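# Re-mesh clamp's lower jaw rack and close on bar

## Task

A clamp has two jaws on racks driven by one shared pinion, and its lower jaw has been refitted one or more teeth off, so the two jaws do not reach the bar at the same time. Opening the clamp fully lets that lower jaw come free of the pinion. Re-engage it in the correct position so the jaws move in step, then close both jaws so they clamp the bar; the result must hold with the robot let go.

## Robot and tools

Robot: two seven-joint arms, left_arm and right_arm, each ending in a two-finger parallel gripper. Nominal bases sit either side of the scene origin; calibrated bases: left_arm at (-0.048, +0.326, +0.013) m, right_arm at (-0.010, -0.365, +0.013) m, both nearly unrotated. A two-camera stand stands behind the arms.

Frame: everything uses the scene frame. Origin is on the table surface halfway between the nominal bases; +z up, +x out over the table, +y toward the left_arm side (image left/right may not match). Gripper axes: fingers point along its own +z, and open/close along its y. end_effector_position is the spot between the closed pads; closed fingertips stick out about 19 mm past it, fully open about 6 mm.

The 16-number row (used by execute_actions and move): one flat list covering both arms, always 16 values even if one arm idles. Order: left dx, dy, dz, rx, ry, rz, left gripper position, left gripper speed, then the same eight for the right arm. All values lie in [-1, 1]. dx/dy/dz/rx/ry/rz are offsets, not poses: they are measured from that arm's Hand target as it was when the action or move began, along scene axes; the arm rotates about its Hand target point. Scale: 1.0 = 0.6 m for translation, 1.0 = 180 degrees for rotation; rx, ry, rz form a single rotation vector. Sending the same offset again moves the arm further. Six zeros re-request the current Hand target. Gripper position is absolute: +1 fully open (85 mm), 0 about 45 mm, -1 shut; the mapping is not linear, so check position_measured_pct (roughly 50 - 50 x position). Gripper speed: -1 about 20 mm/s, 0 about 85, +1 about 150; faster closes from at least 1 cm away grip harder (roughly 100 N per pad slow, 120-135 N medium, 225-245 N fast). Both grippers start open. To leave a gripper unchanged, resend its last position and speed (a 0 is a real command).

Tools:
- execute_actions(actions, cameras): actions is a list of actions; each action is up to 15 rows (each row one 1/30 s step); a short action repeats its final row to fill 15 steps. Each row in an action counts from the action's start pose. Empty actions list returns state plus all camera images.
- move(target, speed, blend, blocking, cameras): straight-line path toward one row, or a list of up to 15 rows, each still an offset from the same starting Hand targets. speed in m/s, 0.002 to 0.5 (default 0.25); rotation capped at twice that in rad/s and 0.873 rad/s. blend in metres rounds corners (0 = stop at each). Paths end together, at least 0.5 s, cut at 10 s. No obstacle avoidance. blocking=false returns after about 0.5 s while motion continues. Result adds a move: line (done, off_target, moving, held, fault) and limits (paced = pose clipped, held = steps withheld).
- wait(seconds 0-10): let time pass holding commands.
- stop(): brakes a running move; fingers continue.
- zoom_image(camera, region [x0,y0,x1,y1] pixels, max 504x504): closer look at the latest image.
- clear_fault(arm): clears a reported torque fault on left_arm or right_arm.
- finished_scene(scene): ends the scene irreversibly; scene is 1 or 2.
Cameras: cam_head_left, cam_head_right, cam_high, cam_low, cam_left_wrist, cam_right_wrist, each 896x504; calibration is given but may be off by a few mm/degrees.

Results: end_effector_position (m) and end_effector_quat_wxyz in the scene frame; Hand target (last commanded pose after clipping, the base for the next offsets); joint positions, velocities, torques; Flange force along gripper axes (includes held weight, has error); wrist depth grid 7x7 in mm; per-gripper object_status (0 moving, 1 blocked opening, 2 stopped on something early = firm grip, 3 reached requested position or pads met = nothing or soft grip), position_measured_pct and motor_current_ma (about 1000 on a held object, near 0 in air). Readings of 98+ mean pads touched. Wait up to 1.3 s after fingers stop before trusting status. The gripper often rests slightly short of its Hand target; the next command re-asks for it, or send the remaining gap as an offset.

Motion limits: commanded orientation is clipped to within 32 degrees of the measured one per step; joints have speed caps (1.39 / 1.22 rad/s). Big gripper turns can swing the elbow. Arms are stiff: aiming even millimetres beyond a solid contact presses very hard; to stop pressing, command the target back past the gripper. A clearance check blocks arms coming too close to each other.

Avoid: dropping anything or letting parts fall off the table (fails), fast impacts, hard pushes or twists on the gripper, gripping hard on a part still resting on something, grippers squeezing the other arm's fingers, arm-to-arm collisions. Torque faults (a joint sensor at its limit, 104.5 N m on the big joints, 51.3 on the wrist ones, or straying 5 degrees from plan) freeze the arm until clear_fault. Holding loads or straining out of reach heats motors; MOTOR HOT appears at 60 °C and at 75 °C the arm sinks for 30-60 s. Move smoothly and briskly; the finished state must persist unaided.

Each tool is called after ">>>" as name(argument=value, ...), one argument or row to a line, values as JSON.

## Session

>>> execute_actions(
  actions=[],
  cameras=["cam_head_left","cam_head_right","cam_high","cam_low"],
)

>>> zoom_image(
  camera="cam_head_right",
  region=[400, 240, 520, 380],
)

Scene clock: 0.00 s.
left_arm: end_effector_position=(+0.3198, +0.4913, +0.2034) position_measured_pct=0.0 object_status=3 motor_current_ma=0 end_effector_quat_wxyz=(-0.231, +0.428, +0.791, +0.371) | right_arm: end_effector_position=(+0.2481, -0.2526, +0.2405) position_measured_pct=0.0 object_status=3 motor_current_ma=0 end_effector_quat_wxyz=(-0.277, +0.248, +0.926, +0.064)
Joint positions: left_arm=[0.142 0.542 0.014 2.014 -1.023 1.135 1.451] | right_arm=[-0.272 0.383 0.177 1.832 -0.372 1.446 1.102]
Joint velocities: within noise
Joint torques (N m): no reading
Motor temperatures (°C): left_arm=[32 28 28 32 34 38 37] | right_arm=[32 32 28 28 36 35 39]
Flange force (N): no reading
Wrist depth (mm): cam_left_wrist=[520 563 630 2351 2195 2092 1979 / 476 516 572 628 2294 2167 2072 / 441 472 527 577 627 2263 2218 / 411 439 479 524 578 2278 2278 / 384 411 445 482 527 576 2310 / 366 385 412 449 487 526 569 / 349 365 388 416 449 483 520] | cam_right_wrist=[1889 587 583 582 577 577 584 / 553 548 546 545 542 536 537 / 511 514 511 510 509 507 504 / 452 479 478 476 475 471 469 / 374 454 452 451 448 446 444 / 403 429 428 427 425 420 418 / 400 404 403 406 401 400 393]
Hand target: left_arm +0.3198, +0.4913, +0.2034; -0.231, +0.428, +0.791, +0.371 | right_arm +0.2481, -0.2526, +0.2405; -0.277, +0.248, +0.926, +0.064
Tool commands: left_gripper/position=+1.0 left_gripper/speed=+1.0 right_gripper/position=+1.0 right_gripper/speed=+1.0
Images, in order (width x height): cam_head_left 896x504, cam_head_right 896x504, cam_high 896x504, cam_low 896x504.

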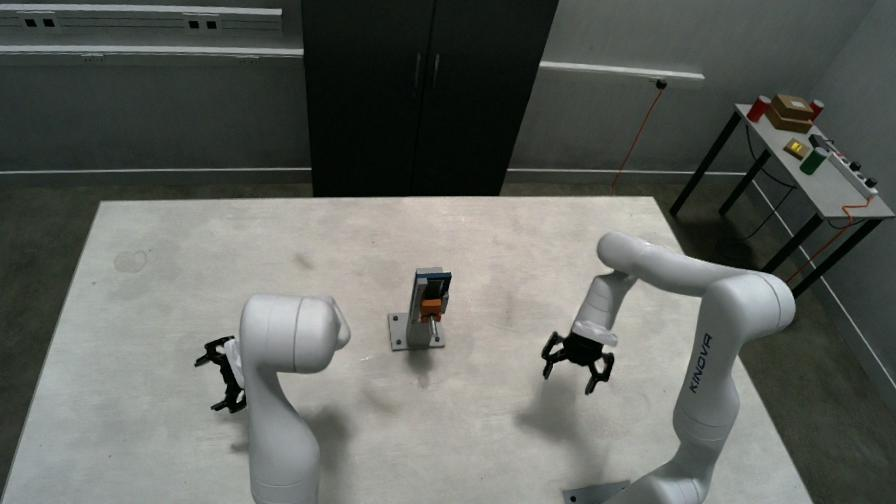

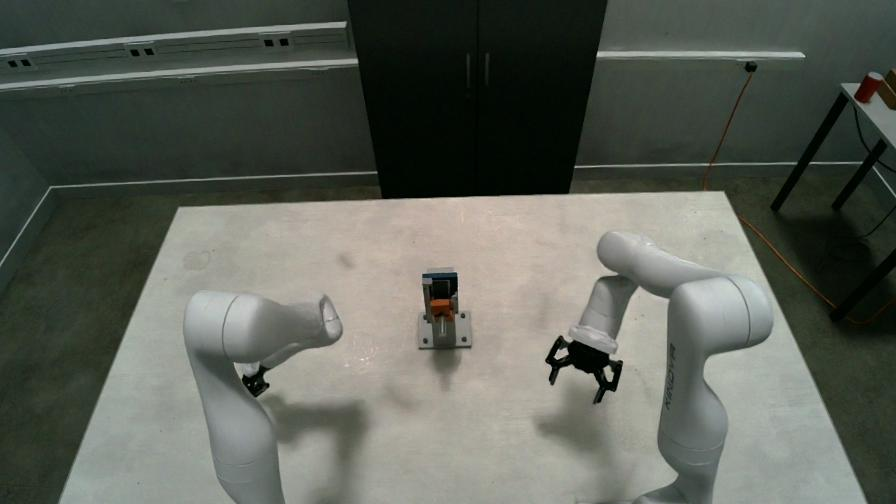

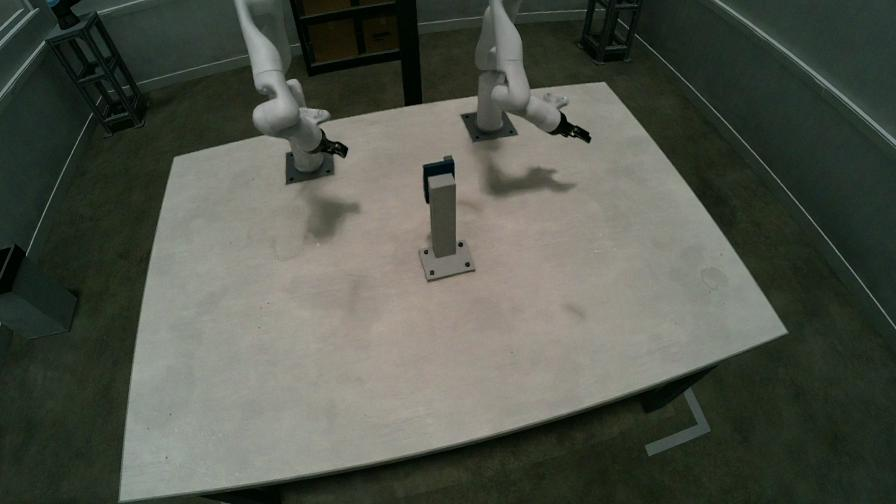

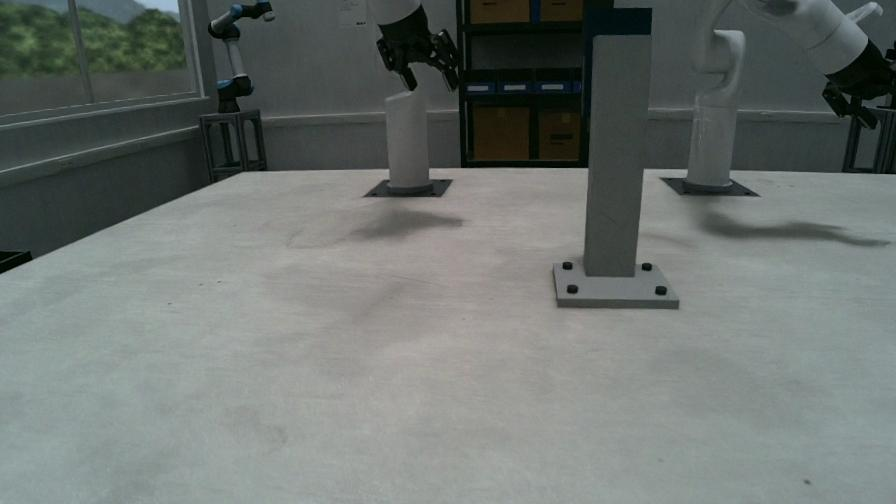

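Scaled by 3.600 from the camera's 896x504 image, which has a finer 1280x720 frame.

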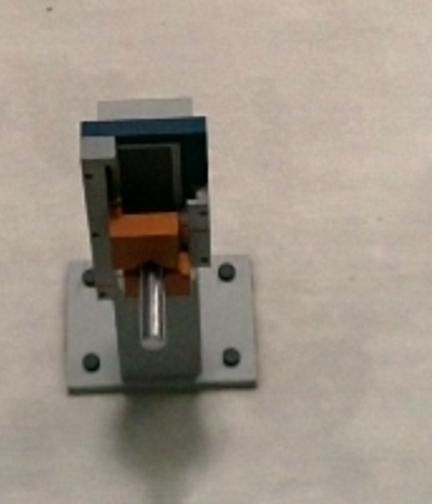

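>>> move(
  target=[-0.083,-0.769,0.011,0.2966,-0.03,-0.5413,1,1,0.32,0.079,-0.0675,0.289,0.161,-0.309,1,1],
  speed=0.4,
  cameras=["cam_left_wrist","cam_right_wrist","cam_head_right"],
)

>>> zoom_image(
  camera="cam_right_wrist",
  region=[400, 220, 620, 480],
)

>>> zoom_image(
  camera="cam_left_wrist",
  region=[380, 230, 620, 470],
)

Scene clock: 5.60 s.
left_arm: end_effector_position=(+0.2700, +0.0299, +0.2100) position_measured_pct=0.0 object_status=3 motor_current_ma=0 end_effector_quat_wxyz=(+0.000, +0.707, +0.000, +0.707) | right_arm: end_effector_position=(+0.4401, -0.2052, +0.2000) position_measured_pct=0.0 object_status=3 motor_current_ma=0 end_effector_quat_wxyz=(+0.499, -0.500, -0.500, -0.500)
Joint positions: left_arm=[1.314 1.043 0.211 2.327 -1.69 1.781 1.762] | right_arm=[0.253 1.078 0.029 1.726 -1.325 1.681 1.252]
Joint torques (N m): left_arm=[-1.28 -14.9 -1.96 1.88 0.67 2.85 -0.07] | right_arm=[-1.22 -20.37 -2.1 -0.85 -1.23 2.93 0.25]
Flange force (N): left_arm=[4.2 2.5 -3.8] | right_arm=[-0.9 4.6 -4.1]
Wrist depth (mm): cam_left_wrist=[1916 1916 1441 1441 1423 1438 1432 / 1922 1933 1420 346 350 1432 1426 / 1927 1933 1445 335 347 1426 1441 / 1916 1962 1441 318 335 1432 1448 / 1956 1927 1464 319 336 1457 1448 / 1884 1862 1454 338 342 1451 1862 / 1950 1962 923 351 366 1454 1933] | cam_right_wrist=[2798 2774 2740 2751 2786 2751 2751 / 2821 2740 2809 2763 2763 2786 2740 / 2729 2798 2740 2774 342 2763 2717 / 2729 2786 2706 348 336 2717 2751 / 2674 2774 2763 347 336 2706 2740 / 408 2786 2751 341 335 1258 2729 / 1003 1082 1082 993 335 907 974]
Hand target: left_arm +0.2700, +0.0299, +0.2100; +0.000, +0.707, +0.000, +0.707 | right_arm +0.4401, -0.2052, +0.2000; +0.499, -0.500, -0.500, -0.500
Off the commanded pose: left_arm 0.000 m, 0 deg | right_arm 0.000 m, 0 deg.
move: done
camera_calibration:
cam_left_wrist: T_world_to_cam=[[0.0170752, -0.999812, 0.00914909, 0.0264253], [-0.0242864, -0.00956247, -0.999659, 0.270106], [0.999559, 0.0168472, -0.0244451, -0.113799], [0, 0, 0, 1]] pos_world=[0.119857, 0.0309204, 0.266991]
cam_right_wrist: T_world_to_cam=[[0.999837, -0.017618, 0.00397841, -0.445913], [0.00463872, 0.0375988, -0.999282, 0.270763], [0.0174557, 0.999138, 0.0376744, 0.328941], [0, 0, 0, 1]] pos_world=[0.438842, -0.346694, 0.25995]
Images, in order (width x height): cam_head_right 896x504, cam_left_wrist 896x504, cam_right_wrist 896x504.

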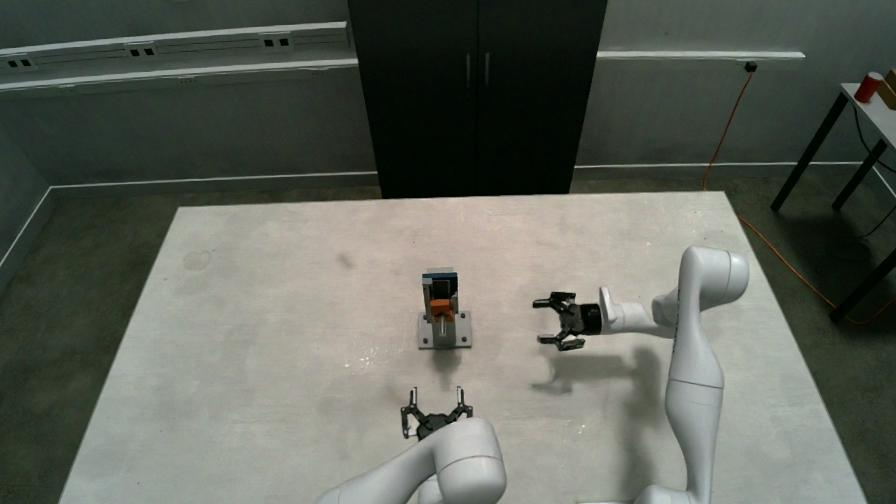

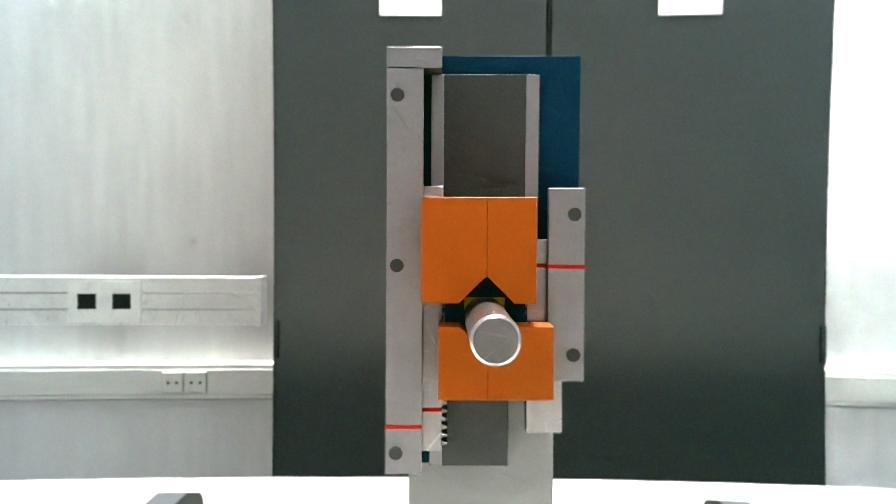

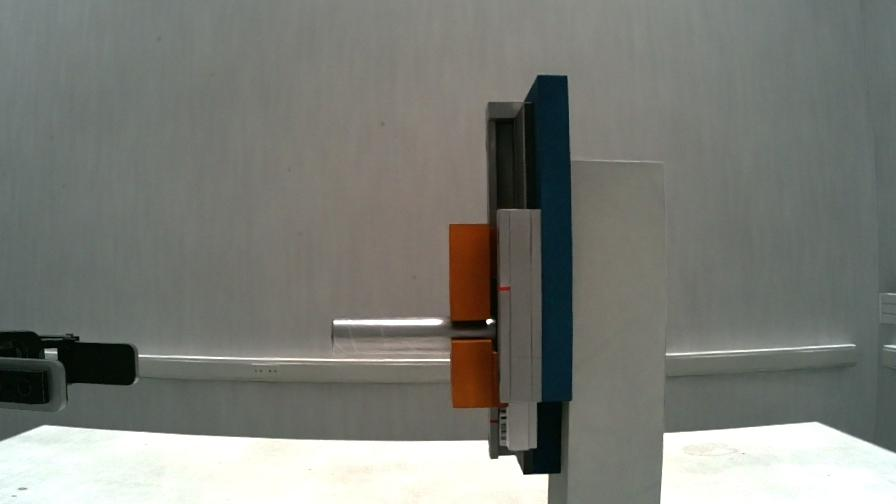

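Scaled by 1.938 from the camera's 896x504 image, which has a finer 1280x720 frame.

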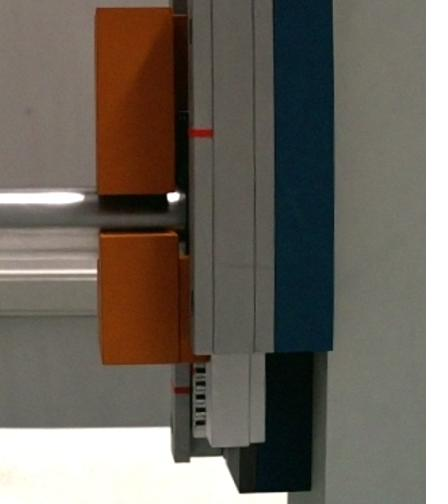

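Scaled by 2.100 from the camera's 896x504 image, which has a finer 1280x720 frame.

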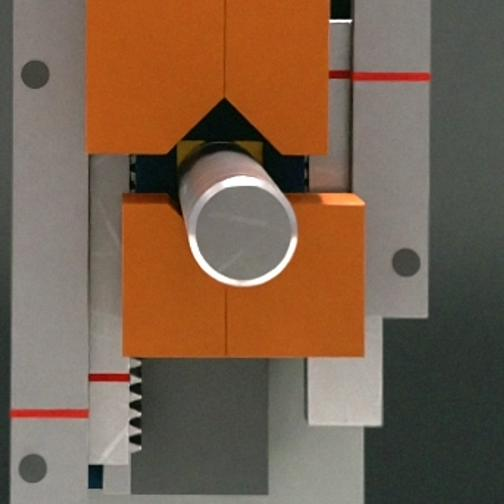

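>>> move(
  target=[
    [0.03,-0.0135,0.0833,0,0,0,1,1,0,0,0,0,0,0,1,1],
    [0.2775,-0.0135,0.0833,0,0,0,0.15,0,0,0,0,0,0,0,1,1],
  ],
  blend=[0.02,0],
  speed=0.2,
  cameras=["cam_left_wrist","cam_right_wrist"],
)

Scene clock: 9.93 s.
left_arm: end_effector_position=(+0.4365, +0.0218, +0.2600) position_measured_pct=42.4 object_status=0 motor_current_ma=0 end_effector_quat_wxyz=(+0.000, +0.707, +0.000, +0.707) | right_arm: end_effector_position=(+0.4401, -0.2052, +0.2000) position_measured_pct=0.0 object_status=3 motor_current_ma=0 end_effector_quat_wxyz=(+0.499, -0.500, -0.500, -0.500)
Joint positions: left_arm=[0.95 0.86 0.062 2.184 -2.162 1.555 1.463] | right_arm=[0.253 1.078 0.029 1.726 -1.325 1.681 1.252]
Joint torques (N m): left_arm=[-1.19 -16.78 -2.21 -1.95 -0.22 2.9 -0.05] | right_arm=[-1.21 -20.4 -2.11 -0.9 -1.23 2.92 0.23]
Flange force (N): left_arm=[3.7 3.0 -2.1] | right_arm=[-1.0 4.4 -4.0]
Wrist depth (mm): cam_left_wrist=[1749 1731 1280 1275 1261 1256 1258 / 1740 1773 1258 1268 1275 1275 1263 / 1745 1759 180 184 184 1265 1270 / 1759 - 169 181 185 - 1275 / 1722 - 169 181 185 - 1265 / 1773 - 169 182 182 - 1275 / 1773 - - - 170 - 1278] | cam_right_wrist=[2798 2751 2809 2774 2763 2763 2774 / 2740 2763 2751 2774 2774 2740 2786 / 349 413 2786 2774 342 2763 2809 / 334 332 329 332 337 2751 2763 / 338 342 356 348 336 2729 2729 / 2751 2751 2740 341 335 1261 2774 / 1006 1078 1075 990 335 907 972]
Hand target: left_arm +0.4365, +0.0218, +0.2600; +0.000, +0.707, +0.000, +0.707 | right_arm +0.4401, -0.2052, +0.2000; +0.499, -0.500, -0.500, -0.500
Off the commanded pose: left_arm 0.000 m, 0 deg | right_arm 0.000 m, 0 deg.
move: done
camera_calibration:
cam_left_wrist: T_world_to_cam=[[0.0170753, -0.999812, 0.00915035, 0.0150259], [-0.0242864, -0.00956372, -0.999659, 0.324055], [0.999559, 0.0168472, -0.0244451, -0.278867], [0, 0, 0, 1]] pos_world=[0.286357, 0.0228204, 0.316991]
cam_right_wrist: T_world_to_cam=[[0.999837, -0.0176156, 0.00387793, -0.445886], [0.00453822, 0.0375993, -0.999283, 0.270807], [0.0174572, 0.999138, 0.0376732, 0.328941], [0, 0, 0, 1]] pos_world=[0.438842, -0.346694, 0.25995]
Images, in order (width x height): cam_left_wrist 896x504, cam_right_wrist 896x504.

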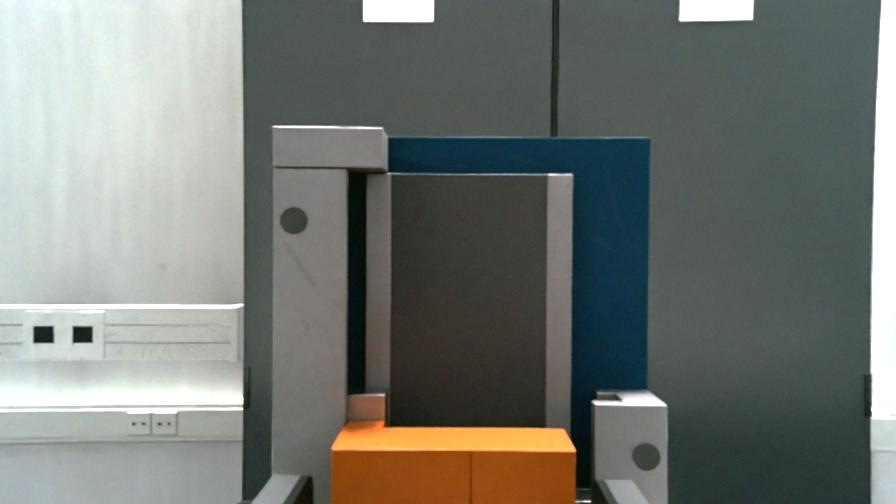

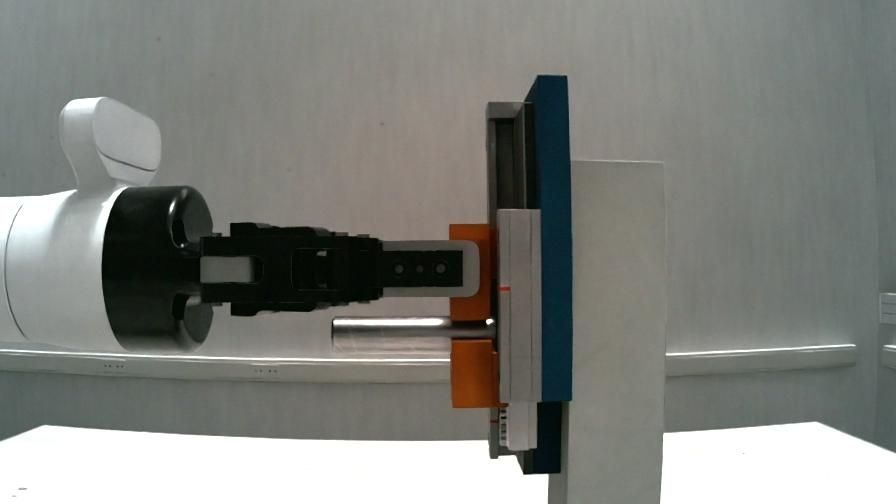

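>>> move(
  target=[
    [0,-0.0006,0,0,0,0,-0.12,-1,0,0,0,0,0,0,1,1],
  ],
)

>>> move(
  target=[
    [-0.001,0,0.0333,0,0,0,-0.12,-1,0,0,0,0,0,0,0.1,1],
  ],
  speed=0.04,
  cameras=["cam_right_wrist"],
)

>>> zoom_image(
  camera="cam_right_wrist",
  region=[400, 220, 620, 480],
)

Scene clock: 11.80 s.
left_arm: end_effector_position=(+0.4365, +0.0214, +0.2600) position_measured_pct=54.1 object_status=0 motor_current_ma=1000 end_effector_quat_wxyz=(+0.000, +0.707, +0.000, +0.707) | right_arm: end_effector_position=(+0.4401, -0.2052, +0.2000) position_measured_pct=0.0 object_status=3 motor_current_ma=0 end_effector_quat_wxyz=(+0.499, -0.500, -0.500, -0.500)
Joint positions: left_arm=[0.951 0.86 0.063 2.183 -2.162 1.555 1.462] | right_arm=[0.253 1.078 0.029 1.726 -1.325 1.681 1.252]
Joint torques (N m): left_arm=[-1.59 -15.74 -2.12 -2.77 -0.9 2.15 -0.02] | right_arm=[-1.22 -20.37 -2.09 -0.91 -1.24 2.92 0.22]
Flange force (N): left_arm=[6.1 1.3 -6.8] | right_arm=[-0.9 4.3 -4.0]
Wrist depth (mm): cam_left_wrist=[1736 1759 1263 1273 1263 1268 1261 / 1749 1749 1275 1261 1261 1253 1263 / 1759 1782 168 184 184 1261 1273 / 1759 - 168 181 184 - 1270 / 1722 - 169 181 185 - 1256 / 1792 - 169 182 182 - 1273 / 1778 - - - 170 - 1290] | cam_right_wrist=[2798 2786 2729 2740 2751 2774 2751 / 2774 2740 2774 2798 2798 2798 2763 / 349 414 2740 2751 342 2774 2774 / 334 331 336 337 337 2774 2740 / 337 341 356 348 335 2695 2729 / 2751 2684 2809 340 335 1270 2706 / 1002 1078 1078 990 335 910 974]
Hand target: left_arm +0.4365, +0.0214, +0.2600; +0.000, +0.707, +0.000, +0.707 | right_arm +0.4401, -0.2052, +0.2000; +0.499, -0.500, -0.500, -0.500
Off the commanded pose: left_arm 0.000 m, 0 deg | right_arm 0.000 m, 0 deg.
move: done

Scene clock: 12.60 s.
left_arm: end_effector_position=(+0.4359, +0.0215, +0.2800) position_measured_pct=54.1 object_status=2 motor_current_ma=1000 end_effector_quat_wxyz=(+0.000, +0.707, +0.000, +0.707) | right_arm: end_effector_position=(+0.4401, -0.2052, +0.2000) position_measured_pct=45.0 object_status=3 motor_current_ma=0 end_effector_quat_wxyz=(+0.499, -0.500, -0.500, -0.500)
Joint positions: left_arm=[0.949 0.803 0.067 2.189 -2.157 1.527 1.418] | right_arm=[0.253 1.078 0.029 1.726 -1.325 1.681 1.252]
Joint torques (N m): left_arm=[0.13 -18.17 -1.63 -1.36 0.06 3.89 -0.45] | right_arm=[-1.17 -20.37 -2.1 -0.91 -1.23 2.93 0.24]
Flange force (N): left_arm=[-0.8 3.8 4.7] | right_arm=[-0.9 4.4 -3.9]
Wrist depth (mm): cam_left_wrist=[1731 1749 1278 1263 1265 1265 1280 / 1759 1759 1273 1278 1273 1270 1275 / 1759 1749 1265 1282 1270 1265 1261 / 1768 1759 1278 1273 1278 1275 1275 / 1727 - 169 181 185 - 1263 / 1773 - 170 182 186 - 1282 / 1763 - - - 186 - 1282] | cam_right_wrist=[2740 2740 2751 2786 2786 2751 2774 / 353 2786 2751 2809 2751 2798 2751 / 337 343 2740 382 342 2740 2763 / 336 333 318 335 336 2729 2774 / 2740 2706 2763 357 335 2786 2729 / 2763 2786 2774 339 335 1273 2751 / 1011 1075 1076 921 334 908 971]
Hand target: left_arm +0.4359, +0.0215, +0.2800; +0.000, +0.707, +0.000, +0.707 | right_arm +0.4401, -0.2052, +0.2000; +0.499, -0.500, -0.500, -0.500
Off the commanded pose: left_arm 0.000 m, 0 deg | right_arm 0.000 m, 0 deg.
move: done
camera_calibration:
cam_right_wrist: T_world_to_cam=[[0.999837, -0.0176156, 0.00387793, -0.445886], [0.00453822, 0.0375993, -0.999283, 0.270807], [0.0174572, 0.999138, 0.0376732, 0.328941], [0, 0, 0, 1]] pos_world=[0.438842, -0.346694, 0.25995]
Images, in order (width x height): cam_right_wrist 896x504.

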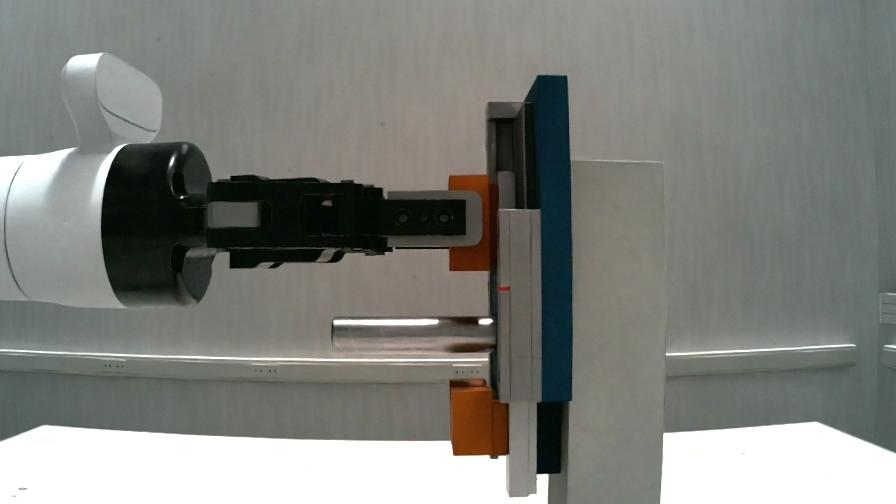

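Scaled by 1.938 from the camera's 896x504 image, which has a finer 1280x720 frame.

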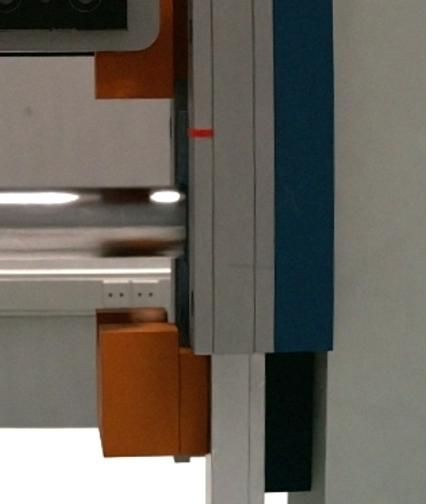

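>>> move(
  target=[
    [0,0,0.01,0,0,0,-0.12,-1,0.0123,0.05,0.0025,0,-0.5,0,0.1,1],
    [0,0,0.01,0,0,0,-0.12,-1,0.0123,0.25,0.0025,0,-0.5,0,0.1,1],
  ],
  blend=[0.02,0],
  cameras=["cam_right_wrist","cam_head_right"],
)

Scene clock: 18.30 s.
left_arm: end_effector_position=(+0.4359, +0.0214, +0.2860) position_measured_pct=54.1 object_status=2 motor_current_ma=1000 end_effector_quat_wxyz=(+0.000, +0.707, +0.000, +0.707) | right_arm: end_effector_position=(+0.4475, -0.0553, +0.2015) position_measured_pct=45.0 object_status=3 motor_current_ma=0 end_effector_quat_wxyz=(+0.001, +0.000, +0.707, +0.707)
Joint positions: left_arm=[0.948 0.785 0.068 2.19 -2.155 1.518 1.404] | right_arm=[0.127 1.077 -0.265 1.782 -1.503 1.349 2.838]
Joint torques (N m): left_arm=[0.13 -17.72 -1.56 -1.6 0.01 3.86 -0.19] | right_arm=[-1.08 -20.09 -4.5 -1.12 -1.24 2.91 0.15]
Flange force (N): left_arm=[0.9 4.0 4.7] | right_arm=[-5.5 -0.8 -2.6]
Wrist depth (mm): cam_left_wrist=[1759 1745 1268 1278 1265 1265 1263 / 1763 1749 1275 1270 1263 1265 1261 / 1773 1736 1273 1275 1263 1268 1275 / 1754 1782 1278 1280 1275 1268 1282 / 1709 - 169 182 185 - 1273 / 1763 - 170 182 186 - 1282 / 1773 - - - 186 - 1282] | cam_right_wrist=[423 684 2600 2610 - 200 185 / 422 682 2663 2652 2631 199 - / 421 675 2600 2610 2642 199 - / 420 615 2531 2621 2610 198 - / 419 614 2521 2590 2600 240 170 / 419 670 2570 2610 2642 239 185 / 418 609 1120 2610 2560 222 185]
Hand target: left_arm +0.4359, +0.0214, +0.2860; +0.000, +0.707, +0.000, +0.707 | right_arm +0.4475, -0.0552, +0.2015; +0.001, +0.000, +0.707, +0.707
Off the commanded pose: left_arm 0.000 m, 0 deg | right_arm 0.000 m, 0 deg.
move: done
camera_calibration:
cam_right_wrist: T_world_to_cam=[[-0.00387845, -0.0176156, 0.999837, -0.202173], [0.999283, 0.0375993, 0.00453874, -0.380782], [-0.0376732, 0.999138, 0.0174572, 0.207729], [0, 0, 0, 1]] pos_world=[0.38755, -0.196794, 0.200242]
Images, in order (width x height): cam_head_right 896x504, cam_right_wrist 896x504.

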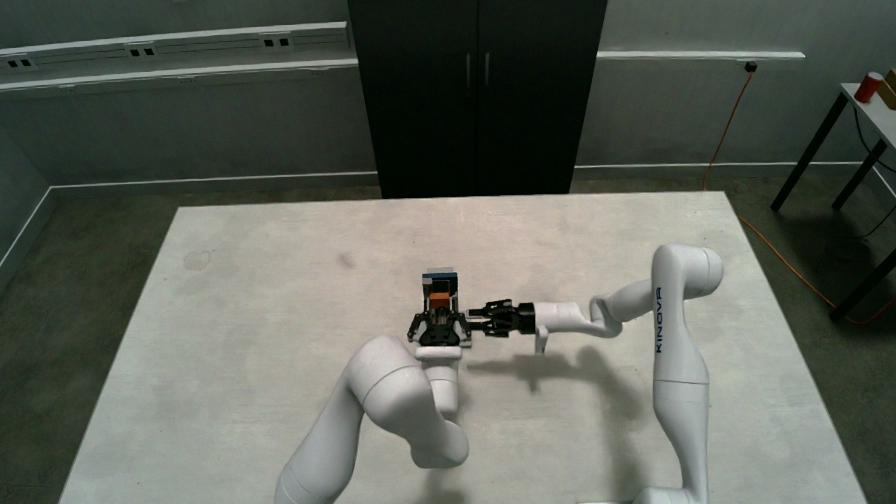

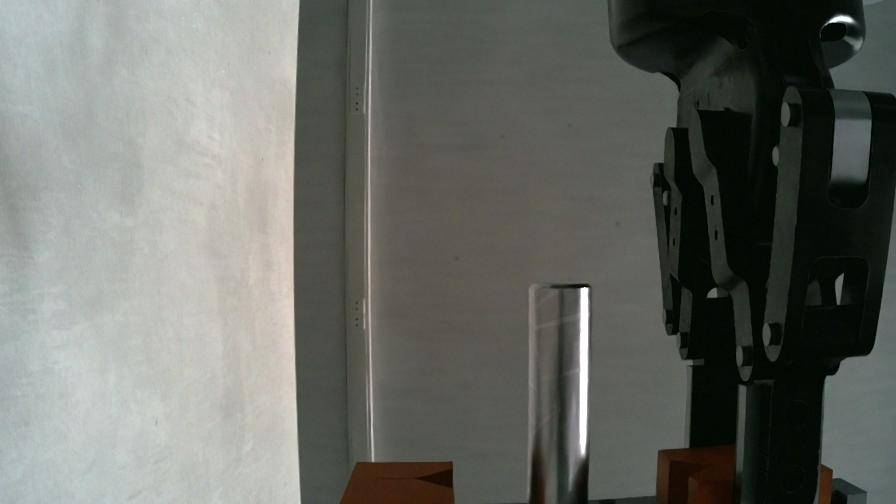

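>>> wait(
  seconds=0,
  cameras=["cam_right_wrist"],
)

>>> zoom_image(
  camera="cam_right_wrist",
  region=[300, 400, 560, 504],
)

Scene clock: 19.60 s.
left_arm: end_effector_position=(+0.4359, +0.0214, +0.2860) position_measured_pct=54.1 object_status=2 motor_current_ma=1000 end_effector_quat_wxyz=(+0.000, +0.707, +0.000, +0.707) | right_arm: end_effector_position=(+0.4475, -0.0552, +0.2015) position_measured_pct=45.0 object_status=3 motor_current_ma=0 end_effector_quat_wxyz=(+0.001, +0.000, +0.707, +0.707)
Joint positions: left_arm=[0.948 0.785 0.068 2.19 -2.155 1.518 1.404] | right_arm=[0.126 1.077 -0.265 1.782 -1.503 1.349 2.838]
Joint torques (N m): left_arm=[0.19 -17.76 -1.6 -1.61 -0.01 3.86 -0.19] | right_arm=[-1.17 -20.15 -4.51 -1.21 -1.2 2.95 0.16]
Flange force (N): left_arm=[0.8 4.0 4.8] | right_arm=[-5.2 -0.9 -2.6]
Wrist depth (mm): cam_left_wrist=[1745 1727 1256 1268 1258 1258 1265 / 1759 1763 1273 1263 1258 1268 1270 / 1792 1782 1268 1268 1280 1270 1268 / 1759 1778 1287 1282 1268 1268 1280 / 1727 - 169 181 185 - 1275 / 1745 - 170 182 186 - 1268 / 1759 - - - 186 - 1280] | cam_right_wrist=[423 683 2652 2610 - 200 185 / 423 683 2621 2621 2610 199 - / 422 680 2600 2631 2560 199 - / 420 613 2560 2621 2590 197 - / 420 614 2521 2590 2652 240 170 / 419 674 2531 2590 2590 240 185 / 420 609 1126 2590 2560 222 185]
Hand target: left_arm +0.4359, +0.0214, +0.2860; +0.000, +0.707, +0.000, +0.707 | right_arm +0.4475, -0.0552, +0.2015; +0.001, +0.000, +0.707, +0.707
Tool commands: left_gripper/position=-0.12 left_gripper/speed=-1.0 right_gripper/position=+0.1 right_gripper/speed=+1.0
Off the commanded pose: left_arm 0.000 m, 0 deg | right_arm 0.000 m, 0 deg.
camera_calibration:
cam_right_wrist: T_world_to_cam=[[-0.0038767, -0.017616, 0.999837, -0.202172], [0.999279, 0.0376992, 0.00453875, -0.380764], [-0.0377731, 0.999134, 0.0174572, 0.207667], [0, 0, 0, 1]] pos_world=[0.38755, -0.196694, 0.200242]
Images, in order (width x height): cam_right_wrist 896x504.

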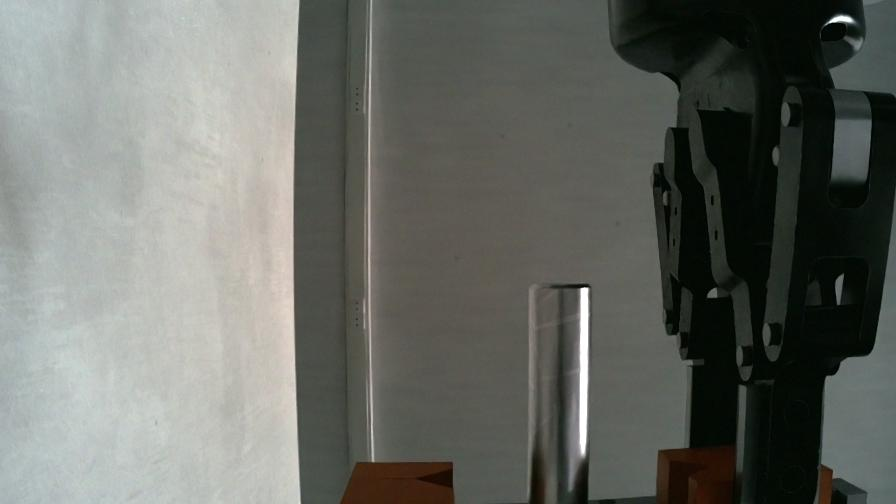

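Scaled by 1.938 from the camera's 896x504 image, which has a finer 1280x720 frame.

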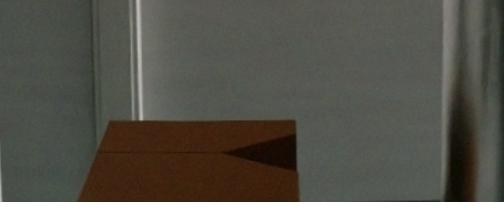

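>>> move(
  target=[
    [0,0,0,0,0,0,-0.12,-1,-0.0012,0,-0.0175,0,0,0,0.1,1],
    [0,0,0,0,0,0,-0.12,-1,-0.0012,0.0667,-0.0175,0,0,0,0.1,1],
    [0,0,0,0,0,0,-0.12,-1,-0.0012,0.0667,-0.0175,0,0,0,-0.2,0],
  ],
  speed=0.1,
  blend=[0.005,0,0],
  cameras=["cam_right_wrist"],
)

Scene clock: 23.70 s.
left_arm: end_effector_position=(+0.4359, +0.0214, +0.2860) position_measured_pct=54.1 object_status=2 motor_current_ma=1000 end_effector_quat_wxyz=(+0.000, +0.707, +0.000, +0.707) | right_arm: end_effector_position=(+0.4468, -0.0152, +0.1910) position_measured_pct=60.2 object_status=0 motor_current_ma=0 end_effector_quat_wxyz=(+0.001, +0.000, +0.707, +0.707)
Joint positions: left_arm=[0.948 0.785 0.068 2.19 -2.155 1.518 1.404] | right_arm=[0.06 1.107 -0.296 1.77 -1.57 1.297 2.87]
Joint torques (N m): left_arm=[0.16 -17.7 -1.62 -1.61 0.01 3.84 -0.19] | right_arm=[-1.22 -20.42 -4.85 -1.28 -1.1 2.95 0.17]
Flange force (N): left_arm=[0.9 3.9 4.7] | right_arm=[-5.4 -0.9 -2.3]
Wrist depth (mm): cam_left_wrist=[1745 1754 1268 1270 1273 1258 1251 / 1745 1763 1268 1275 1265 1263 1261 / 1768 1749 1268 1268 1268 1265 1265 / 1759 1736 1268 1280 1278 1270 1273 / 1718 - 169 182 185 - 1278 / 1778 - 170 182 186 - 1265 / 1778 - - - 186 - 1287] | cam_right_wrist=[397 639 2521 2642 2560 194 181 / 397 641 2570 2580 2560 2590 182 / 396 639 2493 2590 2570 - 191 / 395 577 2493 2590 2580 - 195 / 394 577 2502 2550 2550 208 203 / 393 632 2474 2580 2631 208 200 / 392 574 2465 2610 2550 192 200]
Hand target: left_arm +0.4359, +0.0214, +0.2860; +0.000, +0.707, +0.000, +0.707 | right_arm +0.4468, -0.0152, +0.1910; +0.001, +0.000, +0.707, +0.707
Off the commanded pose: left_arm 0.000 m, 0 deg | right_arm 0.000 m, 0 deg.
move: done
camera_calibration:
cam_right_wrist: T_world_to_cam=[[-0.00387845, -0.0176156, 0.999837, -0.190971], [0.999283, 0.0375993, 0.00453874, -0.381542], [-0.0376732, 0.999138, 0.0174572, 0.16782], [0, 0, 0, 1]] pos_world=[0.38685, -0.156694, 0.189742]
Images, in order (width x height): cam_right_wrist 896x504.

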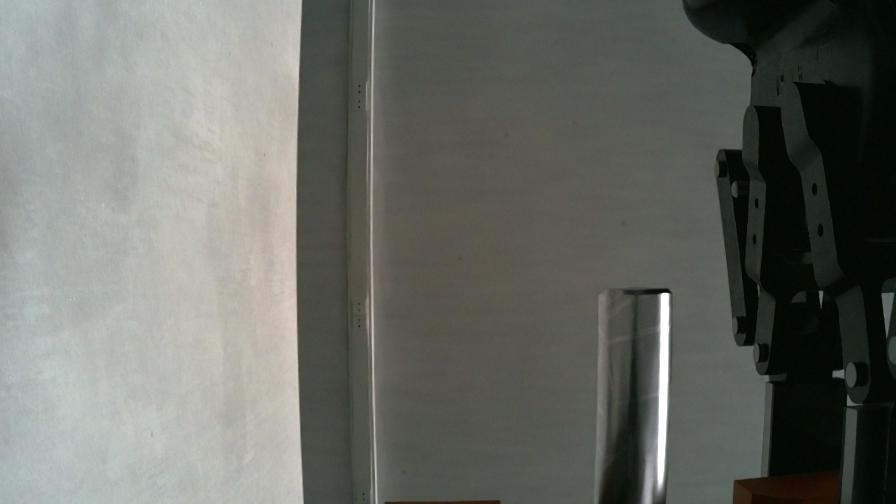

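>>> move(
  target=[0,0,0,0,0,0,-0.12,-1,0,0,0,0,0,0,-0.5,-1],
)

Scene clock: 25.17 s.
left_arm: end_effector_position=(+0.4359, +0.0214, +0.2860) position_measured_pct=54.1 object_status=2 motor_current_ma=1000 end_effector_quat_wxyz=(+0.000, +0.707, +0.000, +0.707) | right_arm: end_effector_position=(+0.4468, -0.0152, +0.1909) position_measured_pct=71.4 object_status=0 motor_current_ma=1000 end_effector_quat_wxyz=(+0.001, +0.000, +0.707, +0.707)
Joint positions: left_arm=[0.948 0.785 0.068 2.19 -2.155 1.518 1.404] | right_arm=[0.06 1.107 -0.296 1.77 -1.57 1.297 2.87]
Joint torques (N m): left_arm=[0.19 -17.71 -1.63 -1.59 -0.01 3.84 -0.19] | right_arm=[-2.24 -20.4 -5.48 -1.25 -1.06 2.93 0.12]
Flange force (N): left_arm=[0.9 4.0 4.7] | right_arm=[-5.3 -0.9 -4.4]
Wrist depth (mm): cam_left_wrist=[1736 1736 1261 1265 1258 1270 1261 / 1754 1749 1270 1263 1275 1265 1261 / 1773 1754 1275 1273 1268 1263 1263 / 1759 1745 1280 1282 1268 1270 1265 / 1704 - 169 182 185 - 1265 / 1731 - 170 182 186 - 1273 / 1773 - - - 186 - 1278] | cam_right_wrist=[397 641 2540 2580 2590 - 181 / 396 635 2493 2610 2600 2580 182 / 396 638 2502 2550 2600 - 191 / 394 576 2483 2560 2550 - 194 / 393 572 2511 2590 2560 208 201 / 394 631 2493 2570 2570 169 201 / 392 573 2521 2550 2560 2540 200]
Hand target: left_arm +0.4359, +0.0214, +0.2860; +0.000, +0.707, +0.000, +0.707 | right_arm +0.4468, -0.0152, +0.1910; +0.001, +0.000, +0.707, +0.707
Off the commanded pose: left_arm 0.000 m, 0 deg | right_arm 0.000 m, 0 deg.
move: done

>>> move(
  target=[
    [0,0,0.0167,0,0,0,-0.12,-1,0,0,-0.0167,0,0,0,-0.5,-1],
  ],
  speed=0.03,
)

>>> move(
  target=[
    [0,0,0,0,0,0,-0.12,-1,0,0,-0.0033,0,0,0,-0.5,-1],
  ],
  speed=0.02,
)

Scene clock: 26.40 s.
left_arm: end_effector_position=(+0.4359, +0.0214, +0.2960) position_measured_pct=54.1 object_status=2 motor_current_ma=1000 end_effector_quat_wxyz=(+0.000, +0.707, +0.000, +0.707) | right_arm: end_effector_position=(+0.4468, -0.0152, +0.1810) position_measured_pct=71.4 object_status=2 motor_current_ma=1000 end_effector_quat_wxyz=(+0.001, +0.000, +0.707, +0.707)
Joint positions: left_arm=[0.947 0.757 0.07 2.191 -2.152 1.503 1.381] | right_arm=[0.059 1.13 -0.294 1.761 -1.568 1.297 2.885]
Joint torques (N m): left_arm=[0.17 -18.59 -1.8 -2.09 -0.13 4.39 -0.22] | right_arm=[-1.65 -21.33 -5.91 -1.39 -1.29 3.49 0.17]
Flange force (N): left_arm=[-1.1 4.3 5.2] | right_arm=[-5.3 -2.9 -3.5]
Wrist depth (mm): cam_left_wrist=[1736 1736 1265 1275 1263 1263 1273 / 1754 1754 1270 1275 1268 1268 1265 / 1763 1749 1273 1273 1270 1268 1270 / 1763 1754 1273 1265 1275 1270 1268 / 1759 1759 1287 1268 1285 1280 1263 / 1797 - 170 182 186 - 1275 / 1787 - - - 186 - 1278] | cam_right_wrist=[371 603 2521 2590 2580 - 195 / 372 599 2493 2590 2550 2610 - / 371 597 2540 2600 2580 2621 206 / 395 597 2502 2560 2540 2550 206 / 370 594 2502 2610 2590 176 224 / 370 591 2474 2570 2590 176 - / 369 536 2531 2580 2550 2531 -]
Hand target: left_arm +0.4359, +0.0214, +0.2960; +0.000, +0.707, +0.000, +0.707 | right_arm +0.4468, -0.0152, +0.1810; +0.001, +0.000, +0.707, +0.707
Off the commanded pose: left_arm 0.000 m, 0 deg | right_arm 0.000 m, 0 deg.
move: done

Scene clock: 27.10 s.
left_arm: end_effector_position=(+0.4359, +0.0214, +0.2960) position_measured_pct=54.1 object_status=2 motor_current_ma=1000 end_effector_quat_wxyz=(+0.000, +0.707, +0.000, +0.707) | right_arm: end_effector_position=(+0.4468, -0.0152, +0.1790) position_measured_pct=71.4 object_status=2 motor_current_ma=1000 end_effector_quat_wxyz=(+0.001, +0.000, +0.707, +0.707)
Joint positions: left_arm=[0.947 0.757 0.07 2.191 -2.152 1.503 1.381] | right_arm=[0.059 1.135 -0.293 1.76 -1.568 1.297 2.888]
Joint torques (N m): left_arm=[0.19 -18.67 -1.81 -2.16 -0.16 4.43 -0.22] | right_arm=[-1.71 -21.43 -5.92 -1.36 -1.27 3.52 0.19]
Flange force (N): left_arm=[-1.3 4.2 5.1] | right_arm=[-5.3 -3.0 -3.6]
Wrist depth (mm): cam_left_wrist=[1754 1754 1268 1263 1268 1258 1256 / 1749 1759 1273 1273 1278 1270 1270 / 1773 1722 1270 1273 1270 1261 1270 / 1763 1754 1278 1275 1275 1265 1265 / 1759 1782 1287 1278 1280 1273 1275 / 1773 - 170 182 186 - 1278 / 1768 - - - 187 - 1270] | cam_right_wrist=[368 593 2540 2600 2570 - 186 / 366 593 2531 2590 2580 2531 - / 366 590 2550 2621 2580 2610 229 / 390 588 2521 2600 2550 2621 227 / 390 590 2502 2521 2590 172 220 / 388 582 2483 2570 2560 2540 - / 364 528 2540 2550 2580 2560 -]
Hand target: left_arm +0.4359, +0.0214, +0.2960; +0.000, +0.707, +0.000, +0.707 | right_arm +0.4468, -0.0152, +0.1790; +0.001, +0.000, +0.707, +0.707
Off the commanded pose: left_arm 0.000 m, 0 deg | right_arm 0.000 m, 0 deg.
move: done

>>> move(
  target=[
    [0,0,0,0,0,0,-0.12,-1,0,0,-0.0072,0,0,0,-0.5,-1],
    [0,0,-0.0367,0,0,0,-0.12,-1,0,0,0.0295,0,0,0,-0.5,-1],
  ],
  speed=0.02,
)

Scene clock: 29.97 s.
left_arm: end_effector_position=(+0.4359, +0.0214, +0.2740) position_measured_pct=54.1 object_status=2 motor_current_ma=1000 end_effector_quat_wxyz=(+0.000, +0.707, +0.000, +0.707) | right_arm: end_effector_position=(+0.4468, -0.0152, +0.1967) position_measured_pct=71.4 object_status=2 motor_current_ma=1000 end_effector_quat_wxyz=(+0.001, +0.000, +0.707, +0.707)
Joint positions: left_arm=[0.95 0.82 0.066 2.188 -2.158 1.536 1.432] | right_arm=[0.061 1.094 -0.298 1.774 -1.571 1.296 2.862]
Joint torques (N m): left_arm=[0.02 -16.74 -1.46 -0.45 0.51 3.34 -0.2] | right_arm=[-2.24 -21.21 -6.14 -1.47 -1.16 3.49 0.19]
Flange force (N): left_arm=[3.0 5.0 5.9] | right_arm=[-5.8 -2.8 -4.3]
Wrist depth (mm): cam_left_wrist=[1768 1736 1258 1268 1268 1263 1253 / 1740 1759 1270 1280 1261 1263 1270 / 1749 1763 1268 1273 1278 1275 1268 / 1782 1749 169 181 185 1275 1270 / 1727 - 169 181 185 - 1282 / 1773 - 169 182 186 - 1280 / 1787 - - - 182 - 1275] | cam_right_wrist=[410 662 2610 2600 - 180 - / 409 658 2560 2590 2550 189 - / 410 659 2570 2570 2590 - - / 410 597 2631 2590 2560 - - / 406 593 2550 2580 2531 202 - / 406 649 2511 2590 172 200 - / 406 591 2483 2570 172 199 -]
Hand target: left_arm +0.4359, +0.0214, +0.2740; +0.000, +0.707, +0.000, +0.707 | right_arm +0.4468, -0.0152, +0.1967; +0.001, +0.000, +0.707, +0.707
Off the commanded pose: left_arm 0.000 m, 0 deg | right_arm 0.000 m, 0 deg.
move: done

>>> move(
  target=[
    [0,0,0,0,0,0,-0.12,-1,0,0,0,0,0,0,-0.15,0],
    [0,0,0,0,0,0,-0.12,-1,0,-0.1,0,0,0,0,-0.15,0],
    [0,0,0,0,0,0,-0.12,-1,-0.0112,-0.3167,0.0055,0,0.5,0,-0.15,0],
  ],
  blend=[0,0.02,0],
  cameras=["cam_right_wrist"],
)

>>> zoom_image(
  camera="cam_right_wrist",
  region=[400, 220, 620, 480],
)

>>> move(
  target=[0,0,-0.025,0,0,0,-0.12,-1,0,0,0,0,0,0,-0.15,0],
  speed=0.03,
  cameras=["cam_right_wrist"],
)

>>> zoom_image(
  camera="cam_right_wrist",
  region=[400, 220, 620, 480],
)

Scene clock: 35.40 s.
left_arm: end_effector_position=(+0.4359, +0.0214, +0.2740) position_measured_pct=54.1 object_status=2 motor_current_ma=1000 end_effector_quat_wxyz=(+0.000, +0.707, +0.000, +0.707) | right_arm: end_effector_position=(+0.4401, -0.2052, +0.2000) position_measured_pct=57.6 object_status=3 motor_current_ma=0 end_effector_quat_wxyz=(+0.499, -0.500, -0.500, -0.500)
Joint positions: left_arm=[0.95 0.82 0.066 2.188 -2.158 1.536 1.432] | right_arm=[0.28 1.077 -0.012 1.725 -1.307 1.651 1.243]
Joint torques (N m): left_arm=[0.11 -16.88 -1.4 -0.53 0.49 3.4 -0.22] | right_arm=[-1.18 -20.32 -2.42 -0.84 -1.27 2.93 0.25]
Flange force (N): left_arm=[2.6 4.7 6.0] | right_arm=[-0.9 4.6 -4.0]
Wrist depth (mm): cam_left_wrist=[1749 1745 1273 1273 1258 1258 1251 / 1745 1763 1275 1273 1270 1265 1258 / 1745 1731 1275 1278 1285 1263 1268 / 1768 1754 169 181 185 1275 1270 / 1700 - 169 181 185 - 1275 / 1754 - 170 182 186 - 1290 / 1759 - - - 183 - 1282] | cam_right_wrist=[2751 2740 2751 2729 2740 2763 2774 / 2798 2763 2763 2751 2729 2740 2809 / 343 351 2786 396 343 2763 2729 / 333 333 317 335 336 2751 2729 / 356 362 2786 357 336 2729 2763 / 2751 2763 2729 340 335 1263 2695 / 1005 1083 1082 918 335 907 975]
Hand target: left_arm +0.4359, +0.0215, +0.2740; +0.000, +0.707, +0.000, +0.707 | right_arm +0.4401, -0.2052, +0.2000; +0.499, -0.500, -0.500, -0.500
Off the commanded pose: left_arm 0.000 m, 0 deg | right_arm 0.000 m, 0 deg.
move: done
camera_calibration:
cam_right_wrist: T_world_to_cam=[[0.999837, -0.0176184, 0.00397666, -0.445912], [0.00463874, 0.0376987, -0.999278, 0.270797], [0.0174557, 0.999134, 0.0377743, 0.328914], [0, 0, 0, 1]] pos_world=[0.438842, -0.346694, 0.25995]
Images, in order (width x height): cam_right_wrist 896x504.

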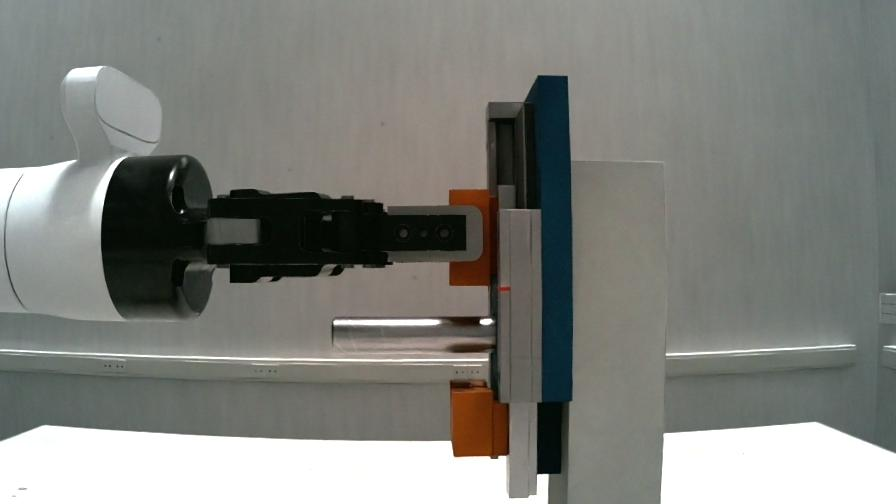

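Scaled by 1.938 from the camera's 896x504 image, which has a finer 1280x720 frame.

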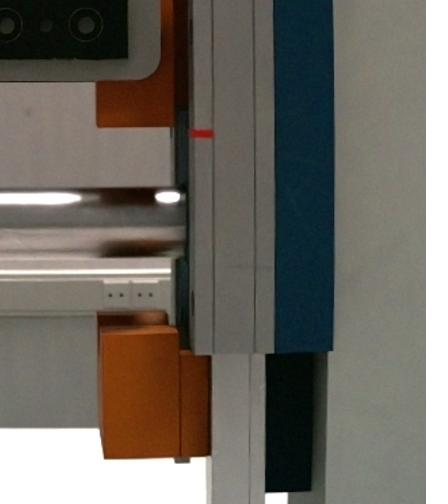

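Scene clock: 36.20 s.
left_arm: end_effector_position=(+0.4359, +0.0215, +0.2590) position_measured_pct=54.1 object_status=2 motor_current_ma=1000 end_effector_quat_wxyz=(+0.000, +0.707, +0.000, +0.707) | right_arm: end_effector_position=(+0.4401, -0.2052, +0.2000) position_measured_pct=57.6 object_status=3 motor_current_ma=0 end_effector_quat_wxyz=(+0.499, -0.500, -0.500, -0.500)
Joint positions: left_arm=[0.952 0.863 0.063 2.183 -2.161 1.557 1.465] | right_arm=[0.28 1.077 -0.012 1.725 -1.307 1.651 1.243]
Joint torques (N m): left_arm=[0.02 -15.8 -1.15 0.25 0.71 2.7 -0.14] | right_arm=[-1.21 -20.29 -2.45 -0.84 -1.29 2.92 0.23]
Flange force (N): left_arm=[5.1 5.0 6.0] | right_arm=[-0.9 4.5 -4.1]
Wrist depth (mm): cam_left_wrist=[1736 1749 1275 1261 1268 1263 1263 / 1745 1754 1273 1275 1263 1265 1263 / 1745 1745 169 185 185 1265 1270 / 1749 - 169 181 185 - 1278 / 1718 - 169 181 186 - 1278 / 1754 - 169 182 182 - 1265 / 1759 - - - 170 - 1278] | cam_right_wrist=[2774 2809 2751 2740 2751 2774 2751 / 2846 2798 2798 2763 2833 2763 2740 / 350 416 2763 2774 343 2763 2763 / 334 332 336 336 337 2729 2717 / 340 341 356 356 335 2751 2729 / 2684 2706 2717 340 336 1280 2763 / 1000 1083 1075 985 335 907 969]
Hand target: left_arm +0.4359, +0.0215, +0.2590; +0.000, +0.707, +0.000, +0.707 | right_arm +0.4401, -0.2052, +0.2000; +0.499, -0.500, -0.500, -0.500
Off the commanded pose: left_arm 0.000 m, 0 deg | right_arm 0.000 m, 0 deg.
move: done
camera_calibration:
cam_right_wrist: T_world_to_cam=[[0.999837, -0.0176156, 0.00387793, -0.445886], [0.00453822, 0.0375993, -0.999283, 0.270807], [0.0174572, 0.999138, 0.0376732, 0.328941], [0, 0, 0, 1]] pos_world=[0.438842, -0.346694, 0.25995]
Images, in order (width x height): cam_right_wrist 896x504.

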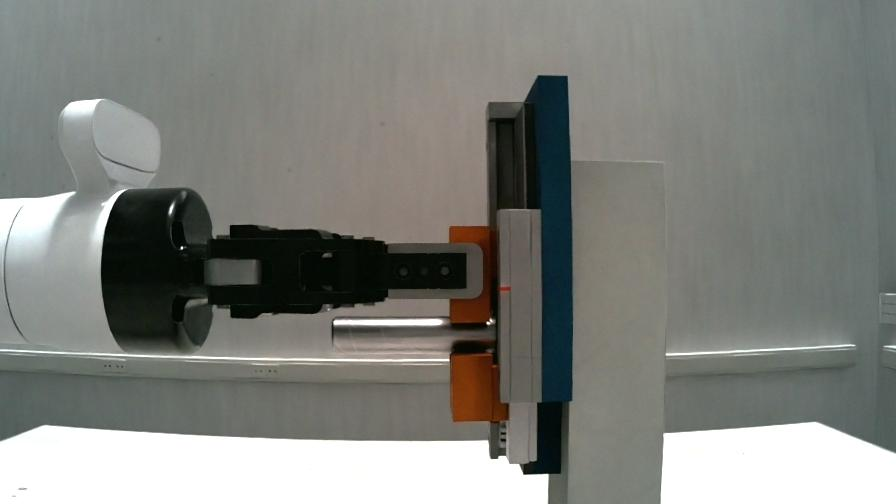

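Scaled by 1.938 from the camera's 896x504 image, which has a finer 1280x720 frame.

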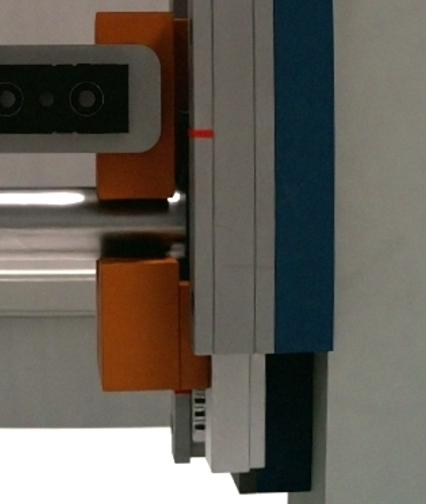

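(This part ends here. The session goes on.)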